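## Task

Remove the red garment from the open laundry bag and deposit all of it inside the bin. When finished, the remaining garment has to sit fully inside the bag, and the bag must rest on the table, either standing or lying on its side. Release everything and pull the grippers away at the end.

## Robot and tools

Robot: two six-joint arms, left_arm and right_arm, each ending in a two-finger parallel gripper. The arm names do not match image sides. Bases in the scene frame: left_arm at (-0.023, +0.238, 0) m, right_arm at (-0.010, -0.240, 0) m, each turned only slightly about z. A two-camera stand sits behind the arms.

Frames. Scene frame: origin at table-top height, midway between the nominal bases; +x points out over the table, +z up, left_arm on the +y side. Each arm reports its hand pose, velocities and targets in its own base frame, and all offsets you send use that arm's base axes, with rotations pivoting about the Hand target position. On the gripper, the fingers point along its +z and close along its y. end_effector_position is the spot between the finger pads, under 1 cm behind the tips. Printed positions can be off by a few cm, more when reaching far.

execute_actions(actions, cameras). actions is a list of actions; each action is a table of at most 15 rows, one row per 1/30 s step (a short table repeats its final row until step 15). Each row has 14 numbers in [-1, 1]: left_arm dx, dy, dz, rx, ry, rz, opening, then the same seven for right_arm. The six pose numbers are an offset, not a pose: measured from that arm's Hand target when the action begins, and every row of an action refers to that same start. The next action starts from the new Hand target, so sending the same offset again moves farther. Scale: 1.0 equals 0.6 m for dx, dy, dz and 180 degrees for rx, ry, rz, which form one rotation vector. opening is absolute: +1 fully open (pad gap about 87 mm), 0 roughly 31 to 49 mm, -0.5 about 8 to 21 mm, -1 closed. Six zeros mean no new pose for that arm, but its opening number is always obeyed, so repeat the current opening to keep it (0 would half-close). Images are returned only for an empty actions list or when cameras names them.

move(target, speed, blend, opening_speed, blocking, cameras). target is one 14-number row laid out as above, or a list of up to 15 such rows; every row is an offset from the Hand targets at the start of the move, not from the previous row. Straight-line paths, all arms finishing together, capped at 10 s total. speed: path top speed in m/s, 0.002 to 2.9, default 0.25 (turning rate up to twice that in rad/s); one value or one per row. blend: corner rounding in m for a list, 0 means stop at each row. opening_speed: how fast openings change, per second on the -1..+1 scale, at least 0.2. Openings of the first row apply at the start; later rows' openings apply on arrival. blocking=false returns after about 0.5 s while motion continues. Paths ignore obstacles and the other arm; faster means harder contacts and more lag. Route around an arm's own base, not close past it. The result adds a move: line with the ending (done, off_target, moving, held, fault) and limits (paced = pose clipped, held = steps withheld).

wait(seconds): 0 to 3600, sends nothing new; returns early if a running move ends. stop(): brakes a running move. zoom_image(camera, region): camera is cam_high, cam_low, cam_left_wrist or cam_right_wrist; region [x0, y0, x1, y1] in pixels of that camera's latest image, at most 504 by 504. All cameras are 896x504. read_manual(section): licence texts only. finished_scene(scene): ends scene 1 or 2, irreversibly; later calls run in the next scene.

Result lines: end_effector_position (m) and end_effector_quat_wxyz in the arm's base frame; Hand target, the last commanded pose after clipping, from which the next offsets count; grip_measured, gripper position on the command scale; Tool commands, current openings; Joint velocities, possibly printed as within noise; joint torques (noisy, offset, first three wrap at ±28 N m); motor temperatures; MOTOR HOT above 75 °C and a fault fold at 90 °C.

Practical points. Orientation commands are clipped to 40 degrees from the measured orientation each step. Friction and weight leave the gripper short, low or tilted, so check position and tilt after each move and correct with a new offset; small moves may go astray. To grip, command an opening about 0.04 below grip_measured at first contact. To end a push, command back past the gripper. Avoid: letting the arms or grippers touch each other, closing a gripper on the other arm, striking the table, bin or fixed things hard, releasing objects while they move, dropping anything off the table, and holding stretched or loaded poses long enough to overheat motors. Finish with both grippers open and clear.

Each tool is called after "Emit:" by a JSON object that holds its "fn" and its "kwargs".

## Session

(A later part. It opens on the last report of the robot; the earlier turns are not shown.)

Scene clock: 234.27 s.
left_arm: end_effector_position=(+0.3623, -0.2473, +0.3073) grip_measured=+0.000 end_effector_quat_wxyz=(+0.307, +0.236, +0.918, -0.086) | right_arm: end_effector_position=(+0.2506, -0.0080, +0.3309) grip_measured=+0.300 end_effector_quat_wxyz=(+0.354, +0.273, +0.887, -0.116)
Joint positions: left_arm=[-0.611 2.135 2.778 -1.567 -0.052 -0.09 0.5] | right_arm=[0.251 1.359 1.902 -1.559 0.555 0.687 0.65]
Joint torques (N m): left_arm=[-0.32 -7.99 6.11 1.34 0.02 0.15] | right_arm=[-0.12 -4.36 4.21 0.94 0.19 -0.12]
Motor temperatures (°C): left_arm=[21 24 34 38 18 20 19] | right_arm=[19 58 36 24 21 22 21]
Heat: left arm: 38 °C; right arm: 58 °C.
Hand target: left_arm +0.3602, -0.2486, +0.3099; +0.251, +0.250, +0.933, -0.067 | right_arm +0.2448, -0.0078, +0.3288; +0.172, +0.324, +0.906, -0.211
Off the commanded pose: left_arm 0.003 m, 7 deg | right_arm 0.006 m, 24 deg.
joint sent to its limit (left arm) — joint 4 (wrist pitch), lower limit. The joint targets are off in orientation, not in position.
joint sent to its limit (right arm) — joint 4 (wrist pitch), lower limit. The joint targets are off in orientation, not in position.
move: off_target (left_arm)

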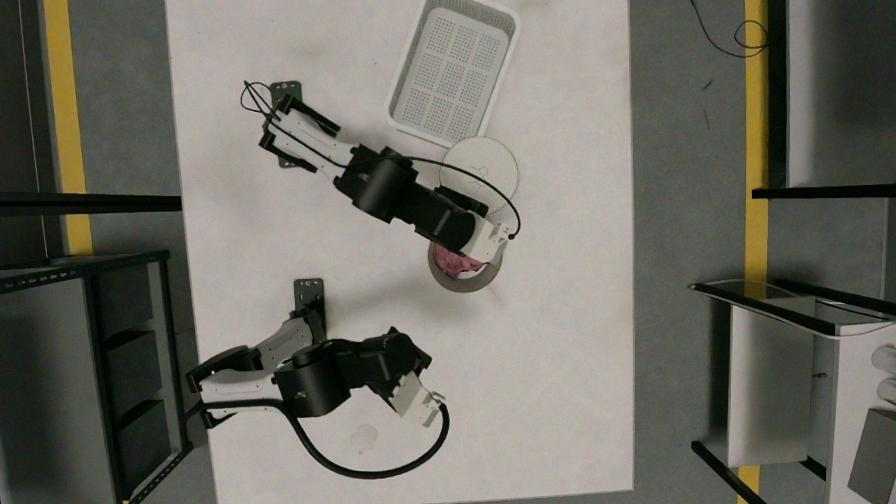

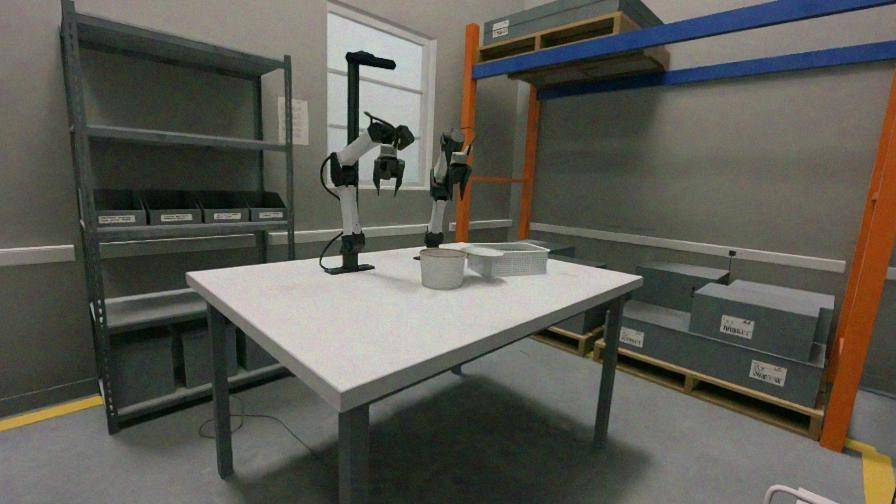

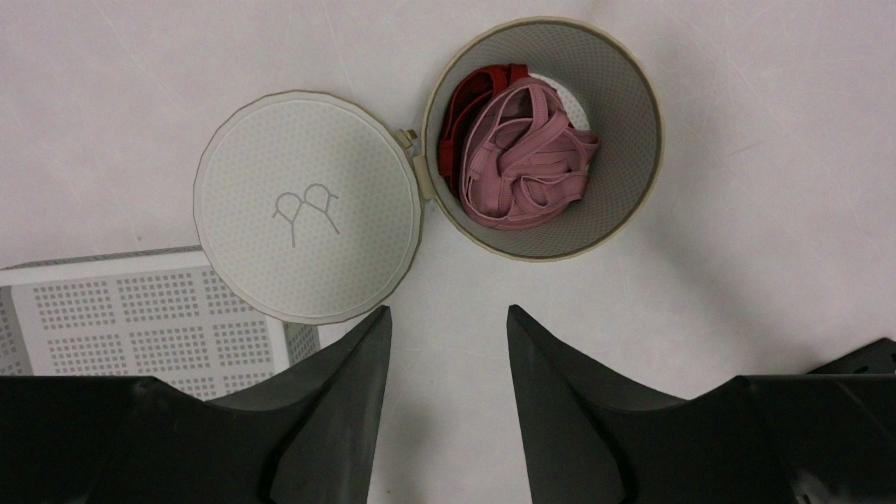

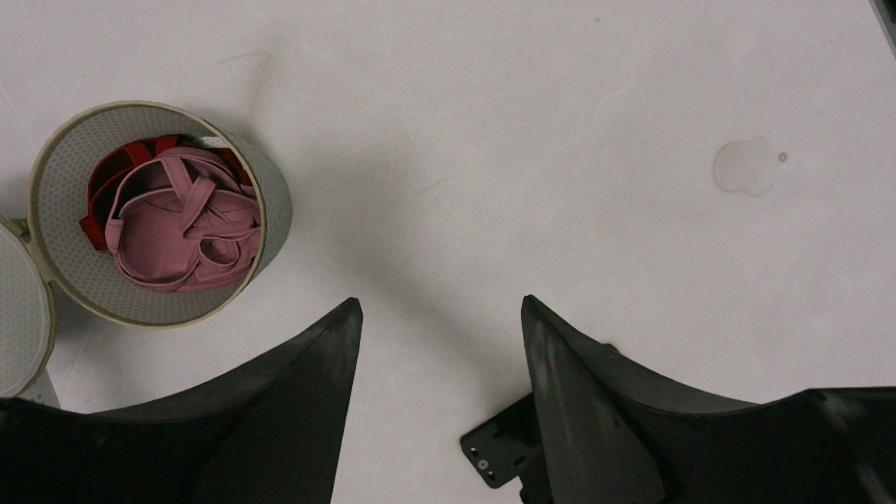

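Emit:
{"fn": "move", "kwargs": {"target": [0.095,-0.095,-0.325,-0.028,-0.048,0,-0.2, 0,0,0,0,0,0,0.3], "speed": 0.2, "cameras": ["cam_left_wrist"]}}

Emit:
{"fn": "zoom_image", "kwargs": {"camera": "cam_left_wrist", "region": [200, 40, 700, 440]}}

Scene clock: 247.10 s.
left_arm: end_effector_position=(+0.4158, -0.3028, +0.1172) grip_measured=-0.200 end_effector_quat_wxyz=(+0.327, +0.247, +0.908, -0.090) | right_arm: end_effector_position=(+0.2506, -0.0080, +0.3309) grip_measured=+0.300 end_effector_quat_wxyz=(+0.354, +0.273, +0.887, -0.116)
Joint positions: left_arm=[-0.647 2.026 1.727 -0.583 -0.072 -0.09 0.4] | right_arm=[0.251 1.359 1.902 -1.559 0.555 0.687 0.65]
Joint torques (N m): left_arm=[-0.46 -9.06 6.37 1.63 -0.16 -0.1] | right_arm=[-0.12 -4.37 4.19 0.94 0.19 -0.11]
Motor temperatures (°C): left_arm=[21 28 34 37 18 20 19] | right_arm=[19 53 36 24 21 22 21]
Heat: left arm: 37 °C; right arm: 53 °C.
Hand target: left_arm +0.4172, -0.3057, +0.1147; +0.331, +0.243, +0.907, -0.089 | right_arm +0.2448, -0.0078, +0.3288; +0.172, +0.324, +0.906, -0.211
Off the commanded pose: left_arm 0.004 m, 1 deg | right_arm 0.006 m, 24 deg.
joint sent to its limit (right arm) — joint 4 (wrist pitch), lower limit. The joint targets are off in orientation, not in position.
move: done

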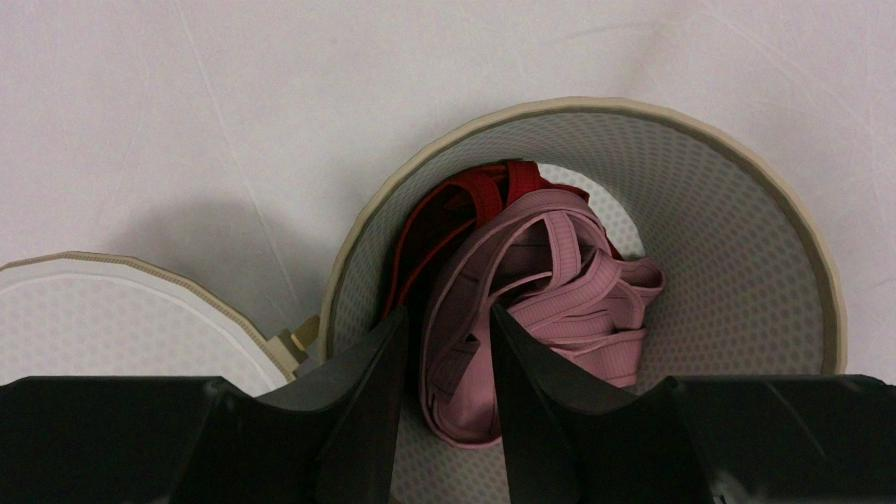

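Scaled by 1.008 from the camera's image (finer frame: 1280x720).

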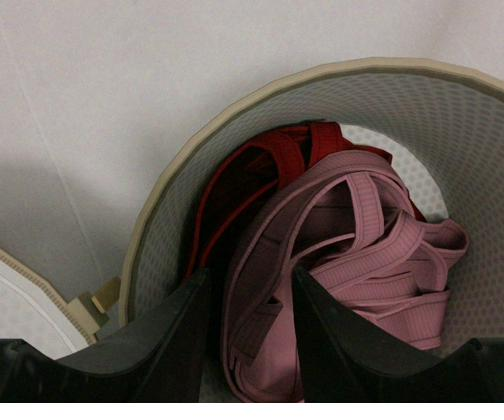

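Emit:
{"fn": "move", "kwargs": {"target": [[0.01,-0.035,-0.05,-0.017,-0.029,0,-0.05, 0,0,0,0,0,0,0.3],[0.025,-0.062,-0.115,-0.017,-0.029,0,-0.05, 0,0,0,0,0,0,0.3]], "speed": 0.1, "blend": [0.01,0], "cameras": ["cam_left_wrist"]}}

Scene clock: 263.27 s.
left_arm: end_effector_position=(+0.4294, -0.3383, +0.0459) grip_measured=-0.050 end_effector_quat_wxyz=(+0.371, +0.245, +0.890, -0.100) | right_arm: end_effector_position=(+0.2506, -0.0080, +0.3309) grip_measured=+0.300 end_effector_quat_wxyz=(+0.354, +0.273, +0.887, -0.116)
Joint positions: left_arm=[-0.696 2.141 1.562 -0.209 -0.116 -0.111 0.475] | right_arm=[0.251 1.359 1.902 -1.559 0.555 0.687 0.65]
Joint torques (N m): left_arm=[-0.44 -9.52 7.1 1.75 -0.19 -0.13] | right_arm=[-0.12 -4.34 4.19 0.94 0.19 -0.11]
Heat: left arm: 38 °C; right arm: 49 °C.
Hand target: left_arm +0.4323, -0.3429, +0.0459; +0.379, +0.238, +0.889, -0.102 | right_arm +0.2448, -0.0078, +0.3288; +0.172, +0.324, +0.906, -0.211
Off the commanded pose: left_arm 0.005 m, 1 deg | right_arm 0.006 m, 24 deg.
joint sent to its limit (right arm) — joint 4 (wrist pitch), lower limit. The joint targets are off in orientation, not in position.
move: done

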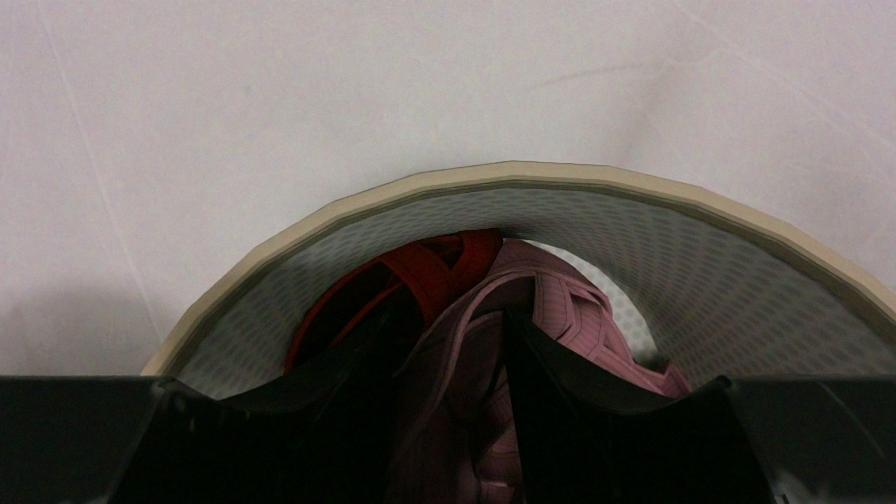

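Emit:
{"fn": "move", "kwargs": {"target": [[0.005,0.02,0.05,0,0,0,-0.05, 0,0,0,0,0,0,0.3],[0.028,0.008,0.03,0,0,0,-0.05, 0,0,0,0,0,0,0.3],[0.028,0.006,-0.015,0,0,0,-0.05, 0,0,0,0,0,0,0.3]], "speed": 0.1, "blend": [0.01,0.01,0], "cameras": ["cam_left_wrist"]}}

Scene clock: 273.63 s.
left_arm: end_effector_position=(+0.4467, -0.3392, +0.0413) grip_measured=-0.050 end_effector_quat_wxyz=(+0.377, +0.236, +0.890, -0.101) | right_arm: end_effector_position=(+0.2506, -0.0080, +0.3309) grip_measured=+0.300 end_effector_quat_wxyz=(+0.354, +0.273, +0.887, -0.116)
Joint positions: left_arm=[-0.676 2.191 1.615 -0.197 -0.112 -0.111 0.475] | right_arm=[0.251 1.359 1.902 -1.559 0.555 0.687 0.65]
Joint torques (N m): left_arm=[0.35 -9.78 6.37 1.74 -0.01 0.07] | right_arm=[-0.12 -4.36 4.19 0.95 0.19 -0.11]
Motor temperatures (°C): left_arm=[21 34 34 39 18 20 19] | right_arm=[19 48 35 25 21 22 20]
Heat: left arm: 39 °C; right arm: 48 °C.
Hand target: left_arm +0.4491, -0.3392, +0.0368; +0.379, +0.238, +0.889, -0.102 | right_arm +0.2448, -0.0078, +0.3288; +0.172, +0.324, +0.906, -0.211
Off the commanded pose: left_arm 0.005 m, 0 deg | right_arm 0.006 m, 24 deg.
joint sent to its limit (right arm) — joint 4 (wrist pitch), lower limit. The joint targets are off in orientation, not in position.
move: done; blend cut to 0.0098 m at target 1, 0.0098 m at target 2

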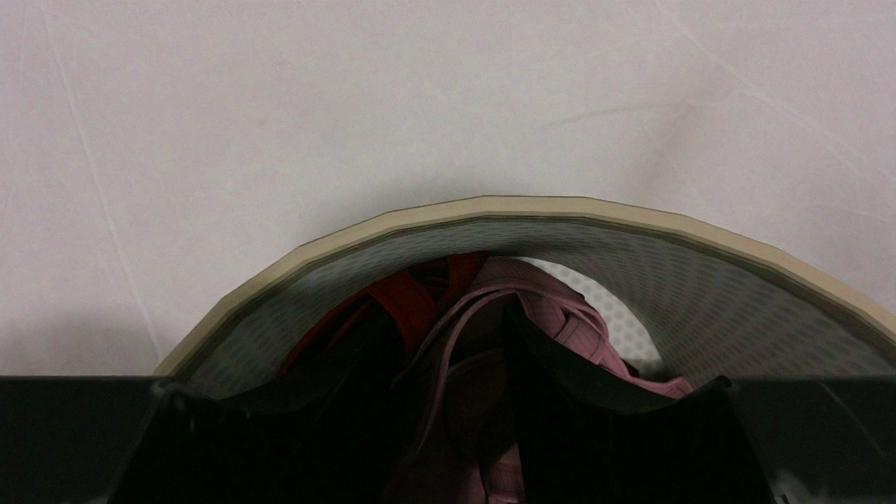

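Emit:
{"fn": "move", "kwargs": {"target": [[0.0,0.0,0.055,0,0,0,-0.15, 0,0,0,0,0,0,0.3],[0.022,0.022,0.045,0,0,0,-0.15, 0,0,0,0,0,0,0.3]], "speed": 0.1, "blend": [0.01,0], "cameras": ["cam_left_wrist"]}}

Scene clock: 278.37 s.
left_arm: end_effector_position=(+0.4587, -0.3233, +0.0496) grip_measured=-0.150 end_effector_quat_wxyz=(+0.370, +0.232, +0.895, -0.098) | right_arm: end_effector_position=(+0.2506, -0.0080, +0.3309) grip_measured=+0.300 end_effector_quat_wxyz=(+0.354, +0.273, +0.887, -0.116)
Joint positions: left_arm=[-0.634 2.191 1.66 -0.259 -0.087 -0.092 0.425] | right_arm=[0.251 1.359 1.902 -1.559 0.555 0.687 0.65]
Joint torques (N m): left_arm=[0.08 -11.73 8.92 1.41 0.03 0.15] | right_arm=[-0.12 -4.34 4.19 0.94 0.19 -0.11]
Heat: left arm: 38 °C; right arm: 47 °C.
Hand target: left_arm +0.4623, -0.3261, +0.0637; +0.379, +0.238, +0.889, -0.102 | right_arm +0.2448, -0.0078, +0.3288; +0.172, +0.324, +0.906, -0.211
Off the commanded pose: left_arm 0.015 m, 2 deg | right_arm 0.006 m, 24 deg.
joint sent to its limit (right arm) — joint 4 (wrist pitch), lower limit. The joint targets are off in orientation, not in position.
move: off_target (left_arm); blend cut to 0.0098 m at target 1

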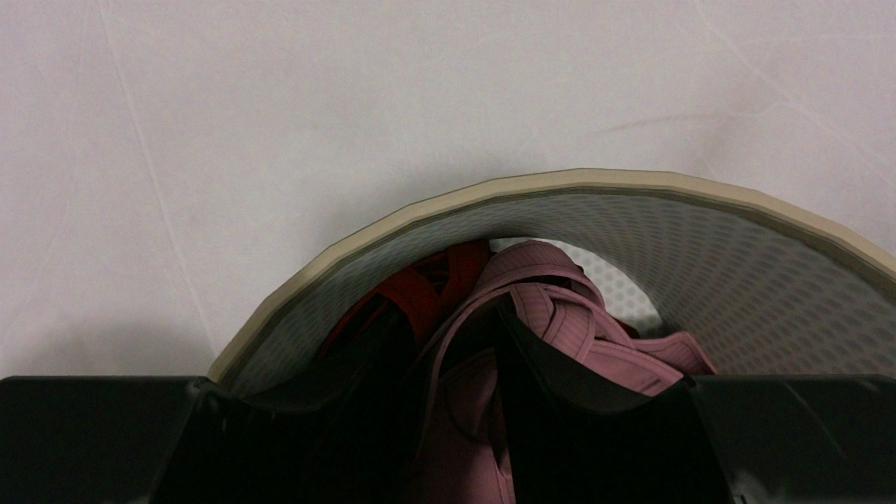

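Emit:
{"fn": "move", "kwargs": {"target": [-0.01,0.01,0.12,0,0,0,-0.15, 0,0,0,0,0,0,0.3], "speed": 0.15, "cameras": ["cam_left_wrist"]}}

Emit:
{"fn": "zoom_image", "kwargs": {"camera": "cam_left_wrist", "region": [250, 100, 700, 440]}}

Scene clock: 282.37 s.
left_arm: end_effector_position=(+0.4537, -0.3197, +0.1126) grip_measured=-0.150 end_effector_quat_wxyz=(+0.362, +0.234, +0.897, -0.094) | right_arm: end_effector_position=(+0.2506, -0.0080, +0.3309) grip_measured=+0.300 end_effector_quat_wxyz=(+0.354, +0.273, +0.887, -0.116)
Joint positions: left_arm=[-0.634 2.134 1.833 -0.507 -0.086 -0.089 0.425] | right_arm=[0.251 1.359 1.902 -1.559 0.555 0.687 0.65]
Joint torques (N m): left_arm=[0.34 -12.79 8.9 1.48 0.04 0.14] | right_arm=[-0.12 -4.36 4.18 0.95 0.19 -0.11]
Heat: left arm: 38 °C; right arm: 46 °C.
Hand target: left_arm +0.4563, -0.3201, +0.1358; +0.379, +0.238, +0.889, -0.102 | right_arm +0.2448, -0.0078, +0.3288; +0.172, +0.324, +0.906, -0.211
Off the commanded pose: left_arm 0.023 m, 2 deg | right_arm 0.006 m, 24 deg.
joint sent to its limit (right arm) — joint 4 (wrist pitch), lower limit. The joint targets are off in orientation, not in position.
move: off_target (left_arm)

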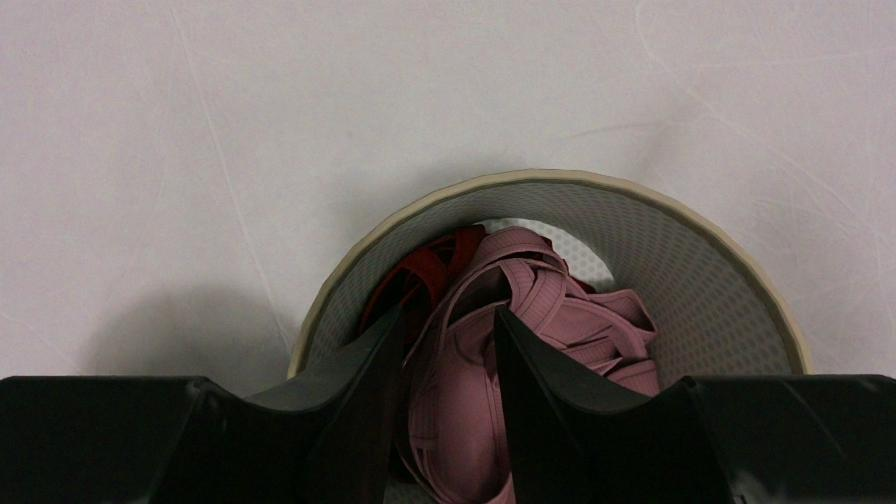

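Scaled by 1.120 from the camera's image (finer frame: 1280x720).

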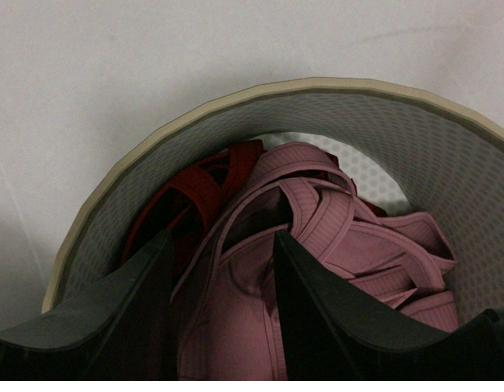

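Emit:
{"fn": "move", "kwargs": {"target": [[0.003,0.01,-0.12,0,0,0,-0.1, 0,0,0,0,0,0,0.3],[0.003,0.01,-0.178,0,0,0,-0.1, 0,0,0,0,0,0,0.3]], "speed": 0.1, "blend": [0.01,0], "cameras": ["cam_left_wrist"]}}

Scene clock: 295.67 s.
left_arm: end_effector_position=(+0.4556, -0.3165, +0.0357) grip_measured=-0.100 end_effector_quat_wxyz=(+0.380, +0.233, +0.889, -0.104) | right_arm: end_effector_position=(+0.2506, -0.0080, +0.3309) grip_measured=+0.300 end_effector_quat_wxyz=(+0.354, +0.273, +0.887, -0.116)
Joint positions: left_arm=[-0.624 2.171 1.552 -0.146 -0.073 -0.081 0.45] | right_arm=[0.251 1.359 1.902 -1.559 0.555 0.687 0.65]
Joint torques (N m): left_arm=[0.61 -9.4 6.12 1.73 0.01 0.15] | right_arm=[-0.12 -4.34 4.18 0.95 0.19 -0.11]
Heat: left arm: 37 °C; right arm: 45 °C.
Hand target: left_arm +0.4580, -0.3141, +0.0290; +0.379, +0.238, +0.889, -0.102 | right_arm +0.2448, -0.0078, +0.3288; +0.172, +0.324, +0.906, -0.211
Off the commanded pose: left_arm 0.008 m, 1 deg | right_arm 0.006 m, 24 deg.
joint sent to its limit (right arm) — joint 4 (wrist pitch), lower limit. The joint targets are off in orientation, not in position.
move: done

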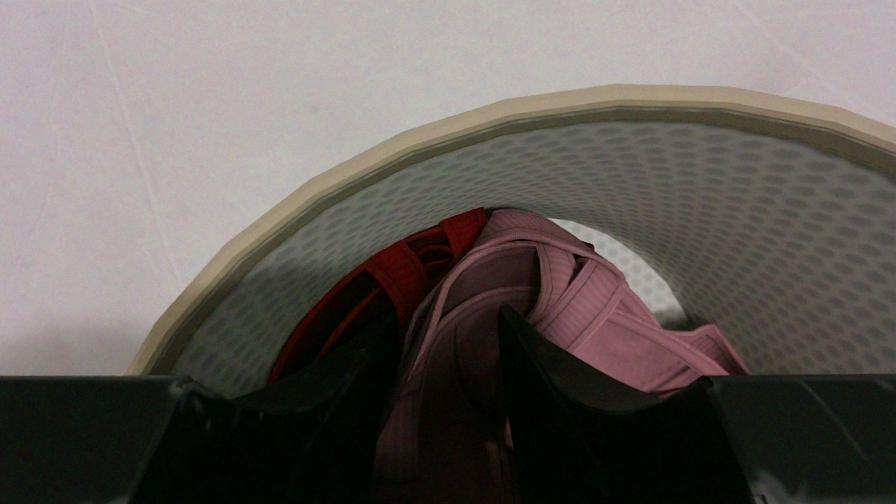

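Emit:
{"fn": "move", "kwargs": {"target": [[0.0,0.0,0.1,0,0,0,-0.1, 0,0,0,0,0,0,0.3],[0.028,0.026,0.1,0,0,0,-0.1, 0,0,0,0,0,0,0.3],[0.028,0.026,-0.008,0,0,0,-0.1, 0,0,0,0,0,0,0.3]], "speed": 0.12, "blend": [0.01,0.005,0], "cameras": ["cam_left_wrist"]}}

Scene clock: 302.13 s.
left_arm: end_effector_position=(+0.4746, -0.2986, +0.0316) grip_measured=-0.100 end_effector_quat_wxyz=(+0.381, +0.230, +0.890, -0.104) | right_arm: end_effector_position=(+0.2506, -0.0080, +0.3309) grip_measured=+0.300 end_effector_quat_wxyz=(+0.354, +0.273, +0.887, -0.116)
Joint positions: left_arm=[-0.569 2.196 1.575 -0.139 -0.036 -0.047 0.45] | right_arm=[0.251 1.359 1.902 -1.559 0.555 0.687 0.65]
Joint torques (N m): left_arm=[0.09 -9.51 6.11 1.71 0.02 0.15] | right_arm=[-0.1 -4.34 4.18 0.94 0.19 -0.11]
Motor temperatures (°C): left_arm=[21 39 35 37 18 20 19] | right_arm=[19 44 34 25 21 22 20]
Heat: left arm: 39 °C; right arm: 44 °C.
Hand target: left_arm +0.4749, -0.2984, +0.0241; +0.379, +0.238, +0.889, -0.102 | right_arm +0.2448, -0.0078, +0.3288; +0.172, +0.324, +0.906, -0.211
Off the commanded pose: left_arm 0.007 m, 1 deg | right_arm 0.006 m, 24 deg.
joint sent to its limit (right arm) — joint 4 (wrist pitch), lower limit. The joint targets are off in orientation, not in position.
move: done

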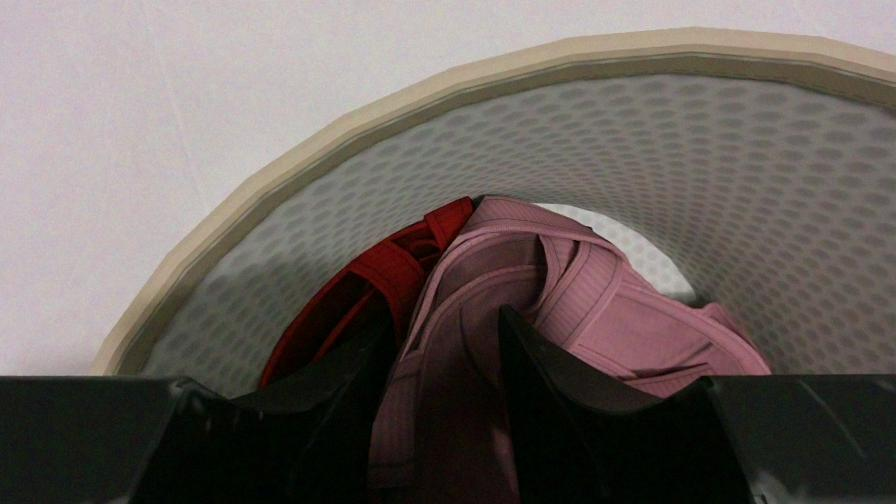

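Emit:
{"fn": "move", "kwargs": {"target": [[0.0,0.0,0.22,0,0,0,-0.1, 0,0,0,0,0,0,0.3],[0.02,0.035,0.22,0,0,0,-0.1, 0,0,0,0,0,0,0.3]], "speed": 0.15, "blend": [0.01,0], "cameras": ["cam_left_wrist"]}}

Scene clock: 307.10 s.
left_arm: end_effector_position=(+0.4864, -0.2742, +0.1315) grip_measured=-0.100 end_effector_quat_wxyz=(+0.360, +0.231, +0.899, -0.095) | right_arm: end_effector_position=(+0.2506, -0.0080, +0.3309) grip_measured=+0.300 end_effector_quat_wxyz=(+0.354, +0.273, +0.887, -0.116)
Joint positions: left_arm=[-0.514 2.148 1.931 -0.592 -0.004 -0.01 0.45] | right_arm=[0.251 1.359 1.902 -1.559 0.555 0.687 0.65]
Joint torques (N m): left_arm=[-0.24 -12.9 9.17 1.43 0.08 0.14] | right_arm=[-0.1 -4.36 4.18 0.94 0.19 -0.11]
Heat: left arm: 39 °C; right arm: 44 °C.
Hand target: left_arm +0.4869, -0.2775, +0.1562; +0.379, +0.238, +0.889, -0.102 | right_arm +0.2448, -0.0078, +0.3288; +0.172, +0.324, +0.906, -0.211
Off the commanded pose: left_arm 0.025 m, 3 deg | right_arm 0.006 m, 24 deg.
joint sent to its limit (right arm) — joint 4 (wrist pitch), lower limit. The joint targets are off in orientation, not in position.
move: off_target (left_arm)

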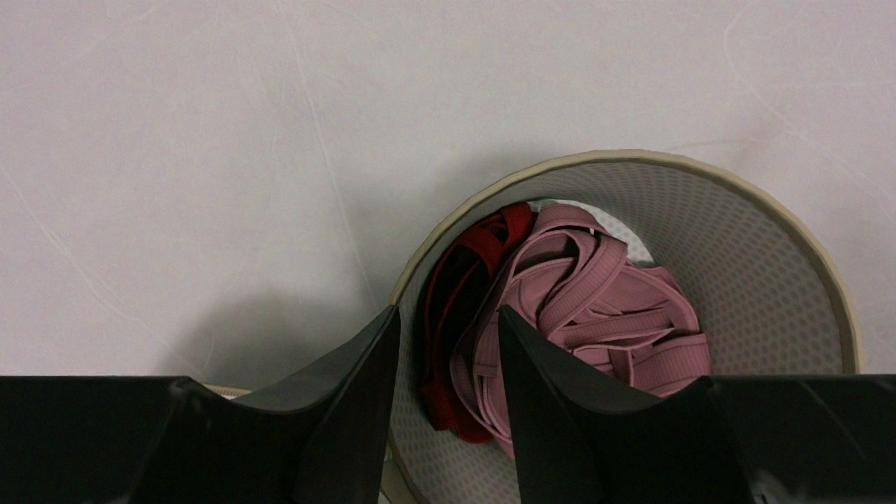

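Emit:
{"fn": "move", "kwargs": {"target": [[0.018,-0.013,0.0,0,0,0,-0.15, 0,0,0,0,0,0,0.3],[0.018,-0.013,-0.13,0,0,0,-0.15, 0,0,0,0,0,0,0.3]], "speed": 0.12, "blend": [0.005,0], "cameras": ["cam_left_wrist"]}}

Scene clock: 313.33 s.
left_arm: end_effector_position=(+0.4964, -0.2812, +0.0811) grip_measured=-0.150 end_effector_quat_wxyz=(+0.375, +0.230, +0.892, -0.100) | right_arm: end_effector_position=(+0.2506, -0.0080, +0.3309) grip_measured=+0.300 end_effector_quat_wxyz=(+0.354, +0.273, +0.887, -0.116)
Joint positions: left_arm=[-0.515 2.188 1.774 -0.36 -0.002 -0.01 0.425] | right_arm=[0.251 1.359 1.902 -1.559 0.555 0.687 0.65]
Joint torques (N m): left_arm=[-0.36 -10.14 6.5 1.74 0.05 0.12] | right_arm=[-0.13 -4.36 4.19 0.94 0.19 -0.11]
Heat: left arm: 42 °C; right arm: 44 °C.
Hand target: left_arm +0.4976, -0.2853, +0.0782; +0.379, +0.238, +0.889, -0.102 | right_arm +0.2448, -0.0078, +0.3288; +0.172, +0.324, +0.906, -0.211
Off the commanded pose: left_arm 0.005 m, 1 deg | right_arm 0.006 m, 24 deg.
joint sent to its limit (right arm) — joint 4 (wrist pitch), lower limit. The joint targets are off in orientation, not in position.
move: done

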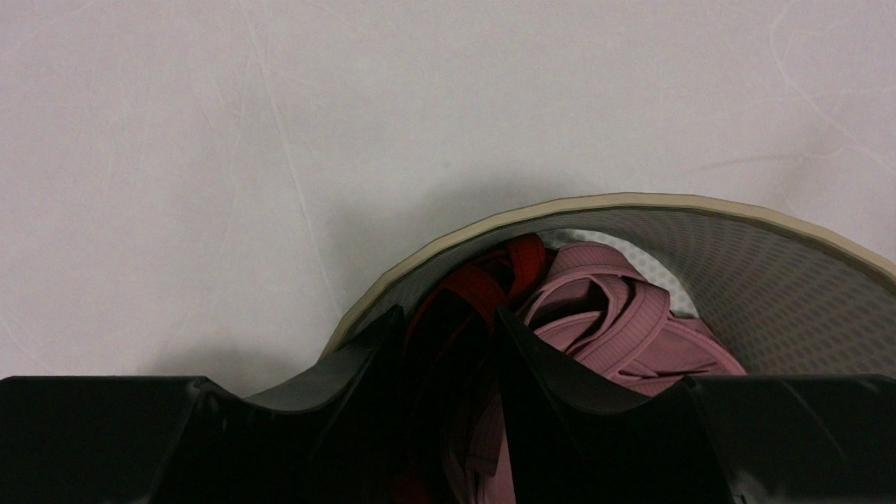

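Emit:
{"fn": "move", "kwargs": {"target": [0.012,0.0,-0.068,0,0,0,-0.15, 0,0,0,0,0,0,0.3], "speed": 0.1, "cameras": ["cam_left_wrist"]}}

Emit:
{"fn": "move", "kwargs": {"target": [0,0,0,0,0,0,-1, 0,0,0,0,0,0,0.3], "opening_speed": 1, "cameras": ["cam_left_wrist"]}}

Scene clock: 317.60 s.
left_arm: end_effector_position=(+0.5039, -0.2868, +0.0469) grip_measured=-0.150 end_effector_quat_wxyz=(+0.382, +0.231, +0.889, -0.105) | right_arm: end_effector_position=(+0.2506, -0.0080, +0.3309) grip_measured=+0.300 end_effector_quat_wxyz=(+0.354, +0.273, +0.887, -0.116)
Joint positions: left_arm=[-0.515 2.245 1.718 -0.229 0.005 -0.009 0.425] | right_arm=[0.251 1.359 1.902 -1.559 0.555 0.687 0.65]
Joint torques (N m): left_arm=[0.28 -9.76 6.23 1.72 0.04 0.17] | right_arm=[-0.1 -4.34 4.19 0.94 0.19 -0.11]
Heat: left arm: 42 °C; right arm: 43 °C.
Hand target: left_arm +0.5049, -0.2853, +0.0375; +0.379, +0.238, +0.889, -0.102 | right_arm +0.2448, -0.0078, +0.3288; +0.172, +0.324, +0.906, -0.211
Off the commanded pose: left_arm 0.010 m, 1 deg | right_arm 0.006 m, 24 deg.
joint sent to its limit (right arm) — joint 4 (wrist pitch), lower limit. The joint targets are off in orientation, not in position.
move: done

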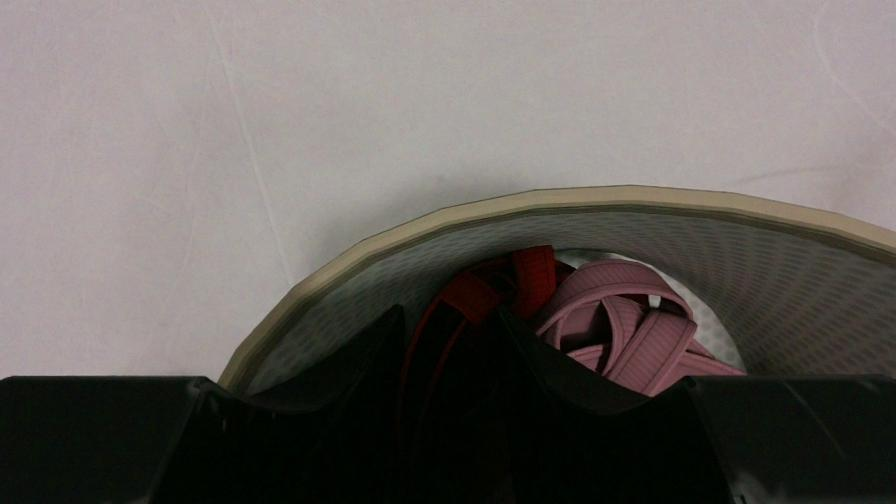

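Scene clock: 318.67 s.
left_arm: end_effector_position=(+0.5042, -0.2869, +0.0472) grip_measured=-0.684 end_effector_quat_wxyz=(+0.383, +0.232, +0.888, -0.105) | right_arm: end_effector_position=(+0.2506, -0.0080, +0.3309) grip_measured=+0.300 end_effector_quat_wxyz=(+0.354, +0.273, +0.887, -0.116)
Joint positions: left_arm=[-0.515 2.245 1.718 -0.227 0.006 -0.006 0.158] | right_arm=[0.251 1.359 1.902 -1.559 0.555 0.687 0.65]
Joint torques (N m): left_arm=[0.31 -9.76 6.22 1.69 0.03 0.14] | right_arm=[-0.1 -4.36 4.18 0.94 0.19 -0.11]
Heat: left arm: 42 °C; right arm: 43 °C.
Hand target: left_arm +0.5048, -0.2853, +0.0375; +0.379, +0.238, +0.889, -0.102 | right_arm +0.2448, -0.0078, +0.3288; +0.172, +0.324, +0.906, -0.211
Off the commanded pose: left_arm 0.010 m, 1 deg | right_arm 0.006 m, 24 deg.
joint sent to its limit (right arm) — joint 4 (wrist pitch), lower limit. The joint targets are off in orientation, not in position.
move: done

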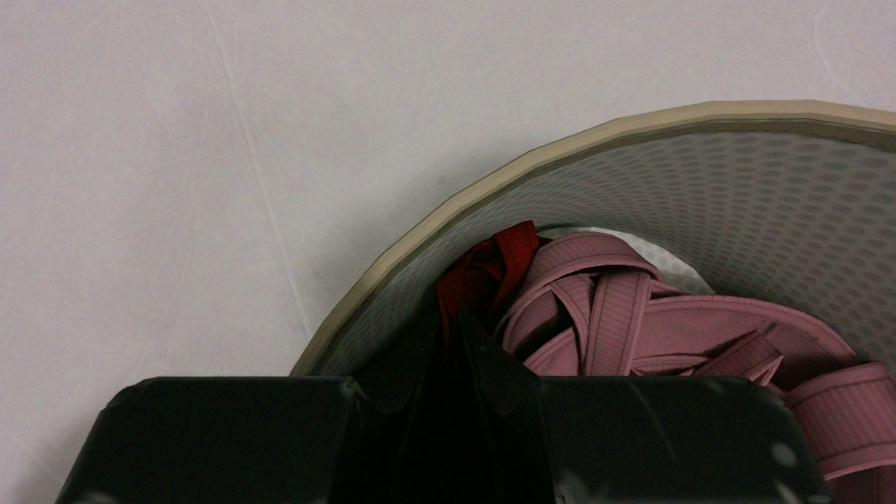

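Emit:
{"fn": "move", "kwargs": {"target": [-0.03,-0.01,0.36,0,0,0,-1, 0,0,0,0,0,0,0.3], "speed": 0.08, "cameras": ["cam_left_wrist","cam_right_wrist","cam_low"]}}

Emit:
{"fn": "zoom_image", "kwargs": {"camera": "cam_low", "region": [370, 130, 580, 310]}}

Scene clock: 325.53 s.
left_arm: end_effector_position=(+0.4863, -0.2890, +0.2492) grip_measured=-0.687 end_effector_quat_wxyz=(+0.385, +0.240, +0.885, -0.106) | right_arm: end_effector_position=(+0.2506, -0.0080, +0.3309) grip_measured=+0.300 end_effector_quat_wxyz=(+0.354, +0.273, +0.887, -0.116)
Joint positions: left_arm=[-0.537 2.404 2.844 -1.19 -0.003 -0.006 0.156] | right_arm=[0.251 1.359 1.902 -1.559 0.555 0.687 0.65]
Joint torques (N m): left_arm=[-0.44 -10.3 7.68 1.58 -0.12 -0.08] | right_arm=[-0.12 -4.36 4.19 0.94 0.19 -0.11]
Heat: left arm: 42 °C; right arm: 43 °C.
Hand target: left_arm +0.4868, -0.2913, +0.2533; +0.379, +0.238, +0.889, -0.102 | right_arm +0.2448, -0.0078, +0.3288; +0.172, +0.324, +0.906, -0.211
Off the commanded pose: left_arm 0.005 m, 1 deg | right_arm 0.006 m, 24 deg.
elbow stopped short (left arm): the move would have taken joint 3 (elbow) straighter than the controller allows.
joint sent to its limit (right arm) — joint 4 (wrist pitch), lower limit. The joint targets are off in orientation, not in position.
move: done
Images, in order (width x height): cam_low 896x504, cam_left_wrist 896x504, cam_right_wrist 896x504.

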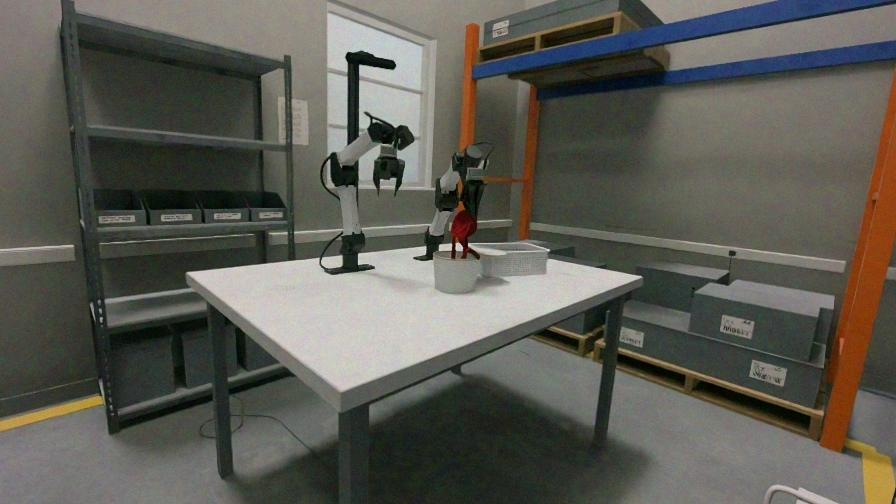

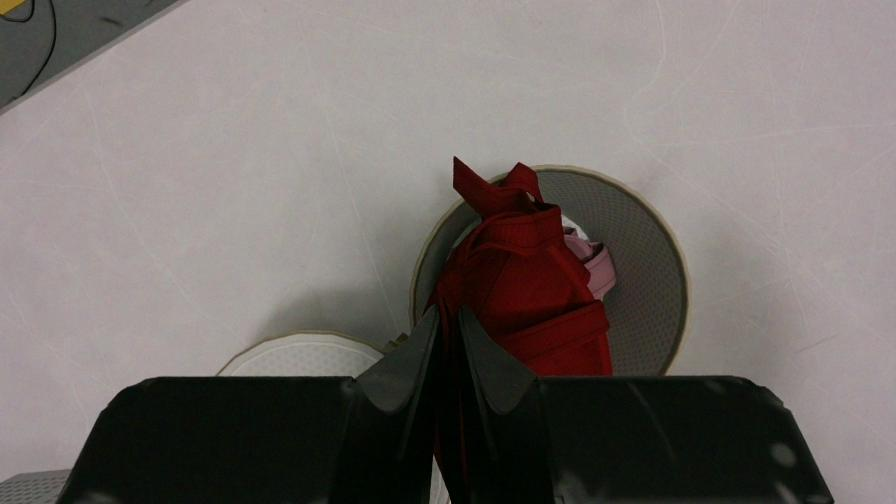

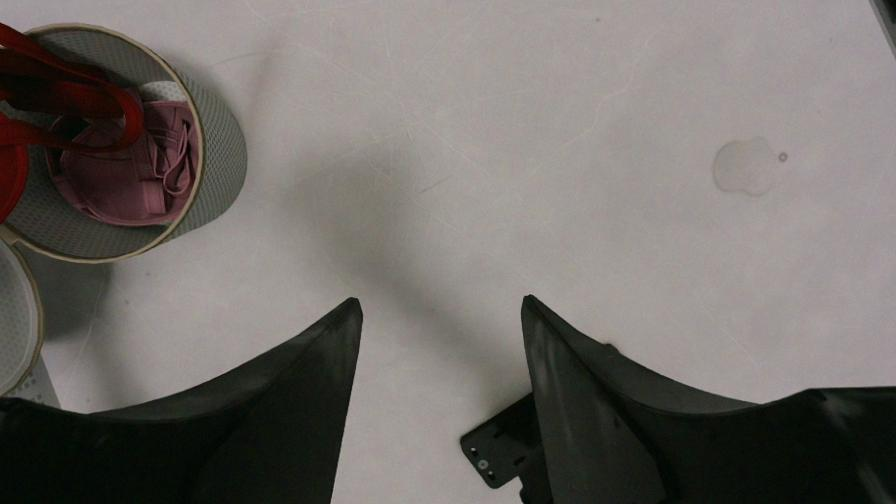

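Scaled by 2.400 from the camera's image (finer frame: 1280x720).

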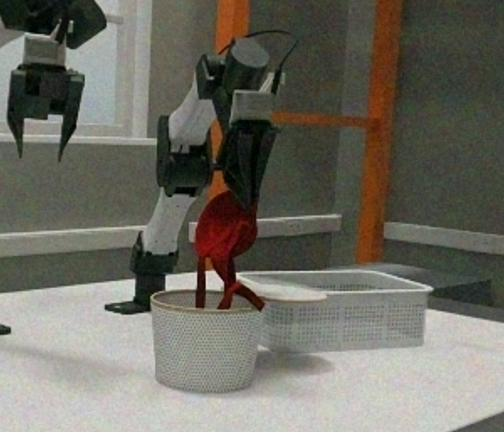

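Emit:
{"fn": "move", "kwargs": {"target": [[-0.07,0.05,0.22,-0.07,-0.12,0,-1, 0,0,0,0,0,0,0.3],[-0.1,0.12,0.24,-0.07,-0.12,0,-1, 0,0,0,0,0,0,0.3]], "speed": 0.12, "blend": [0.02,0], "cameras": ["cam_left_wrist","cam_right_wrist","cam_low"]}}

Emit:
{"fn": "zoom_image", "kwargs": {"camera": "cam_low", "region": [370, 130, 580, 310]}}

Scene clock: 334.60 s.
left_arm: end_effector_position=(+0.4309, -0.2220, +0.3829) grip_measured=-0.687 end_effector_quat_wxyz=(+0.546, +0.205, +0.799, -0.149) | right_arm: end_effector_position=(+0.2506, -0.0080, +0.3309) grip_measured=+0.300 end_effector_quat_wxyz=(+0.354, +0.273, +0.887, -0.116)
Joint positions: left_arm=[-0.455 1.704 2.035 -0.7 0.06 0.008 0.156] | right_arm=[0.251 1.359 1.902 -1.559 0.555 0.687 0.65]
Joint torques (N m): left_arm=[0.35 -8.35 5.91 1.98 0.11 0.14] | right_arm=[-0.12 -4.34 4.19 0.94 0.19 -0.11]
Heat: left arm: 42 °C; right arm: 43 °C.
Hand target: left_arm +0.4269, -0.2193, +0.3972; +0.562, +0.210, +0.786, -0.152 | right_arm +0.2448, -0.0078, +0.3288; +0.172, +0.324, +0.906, -0.211
Off the commanded pose: left_arm 0.015 m, 2 deg | right_arm 0.006 m, 24 deg.
joint sent to its limit (right arm) — joint 4 (wrist pitch), lower limit. The joint targets are off in orientation, not in position.
move: off_target (left_arm)
Images, in order (width x height): cam_low 896x504, cam_left_wrist 896x504, cam_right_wrist 896x504.

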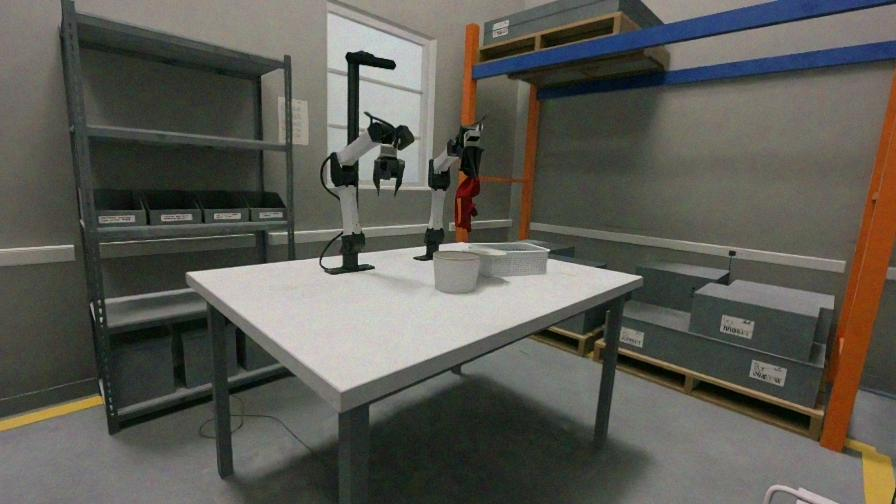

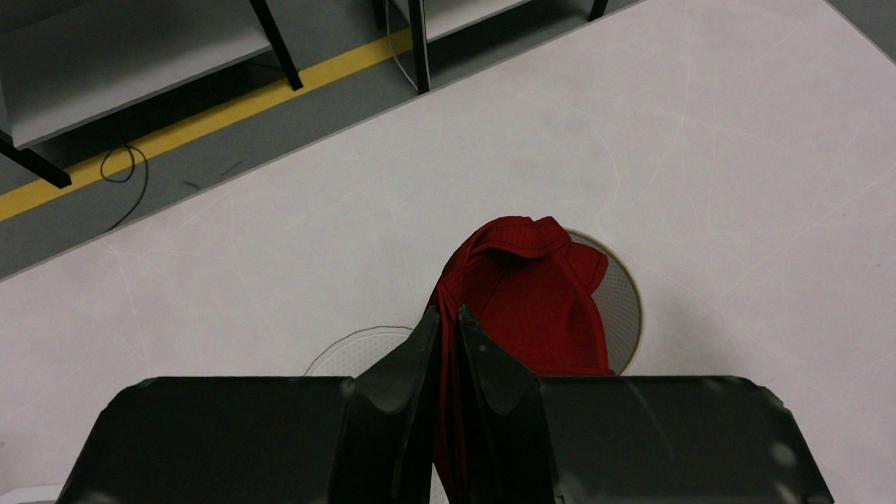

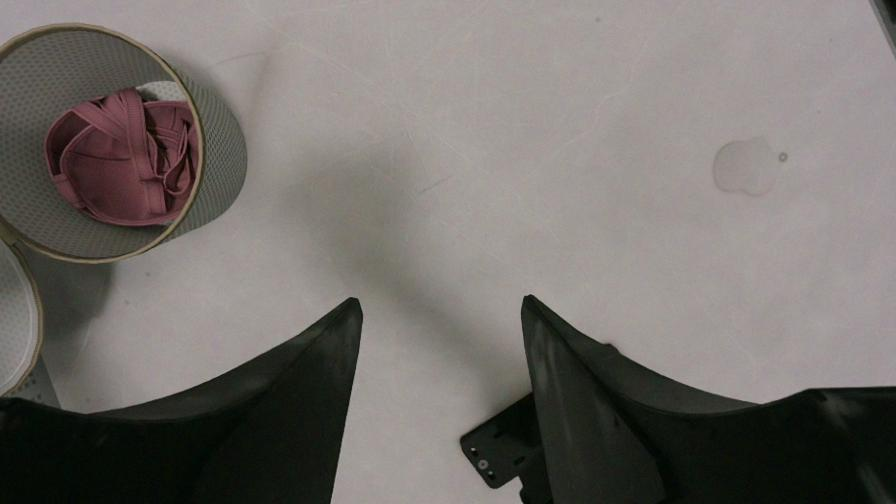

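Scaled by 2.400 from the camera's image (finer frame: 1280x720).

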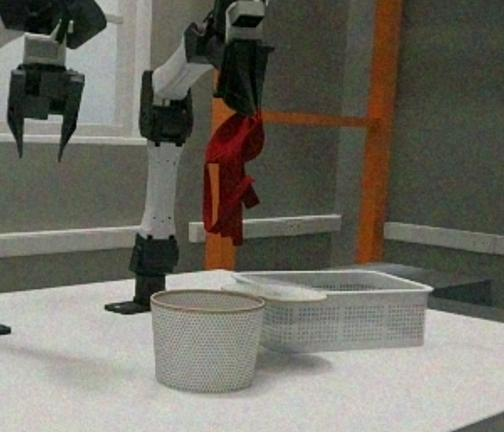

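Emit:
{"fn": "move", "kwargs": {"target": [-0.05,0.515,0.0,0,0,0.25,-1, 0,0,0,0,0,0,0.3], "speed": 0.2, "cameras": ["cam_left_wrist","cam_high"]}}

Scene clock: 339.77 s.
left_arm: end_effector_position=(+0.3997, +0.0881, +0.3879) grip_measured=-0.687 end_effector_quat_wxyz=(+0.566, -0.098, +0.815, +0.074) | right_arm: end_effector_position=(+0.2506, -0.0080, +0.3309) grip_measured=+0.300 end_effector_quat_wxyz=(+0.354, +0.273, +0.887, -0.116)
Joint positions: left_arm=[0.196 1.417 1.762 -0.7 -0.051 -0.008 0.156] | right_arm=[0.251 1.359 1.902 -1.559 0.555 0.687 0.65]
Joint torques (N m): left_arm=[0.43 -4.89 6.79 1.9 -0.08 -0.15] | right_arm=[-0.12 -4.34 4.18 0.94 0.19 -0.11]
Heat: left arm: 41 °C; right arm: 42 °C.
Hand target: left_arm +0.3969, +0.0897, +0.3973; +0.577, -0.107, +0.806, +0.074 | right_arm +0.2448, -0.0078, +0.3288; +0.172, +0.324, +0.906, -0.211
Off the commanded pose: left_arm 0.010 m, 2 deg | right_arm 0.006 m, 24 deg.
joint sent to its limit (right arm) — joint 4 (wrist pitch), lower limit. The joint targets are off in orientation, not in position.
move: done
Images, in order (width x height): cam_high 896x504, cam_left_wrist 896x504.

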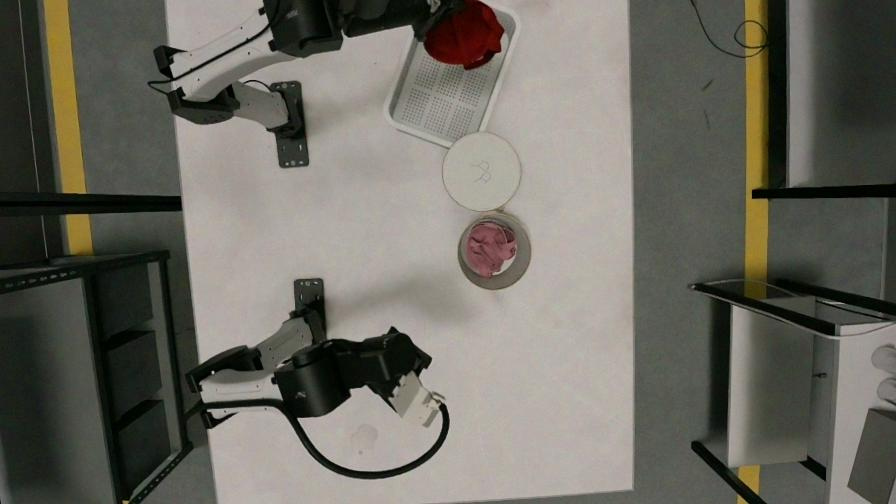

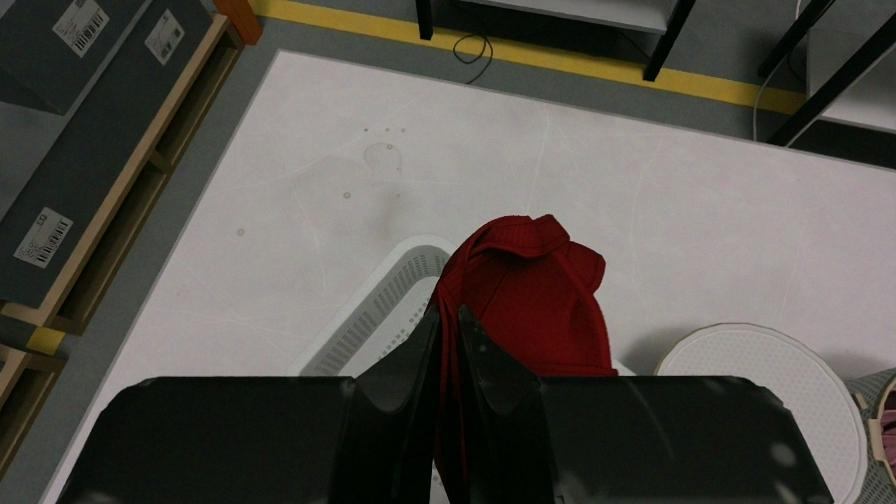

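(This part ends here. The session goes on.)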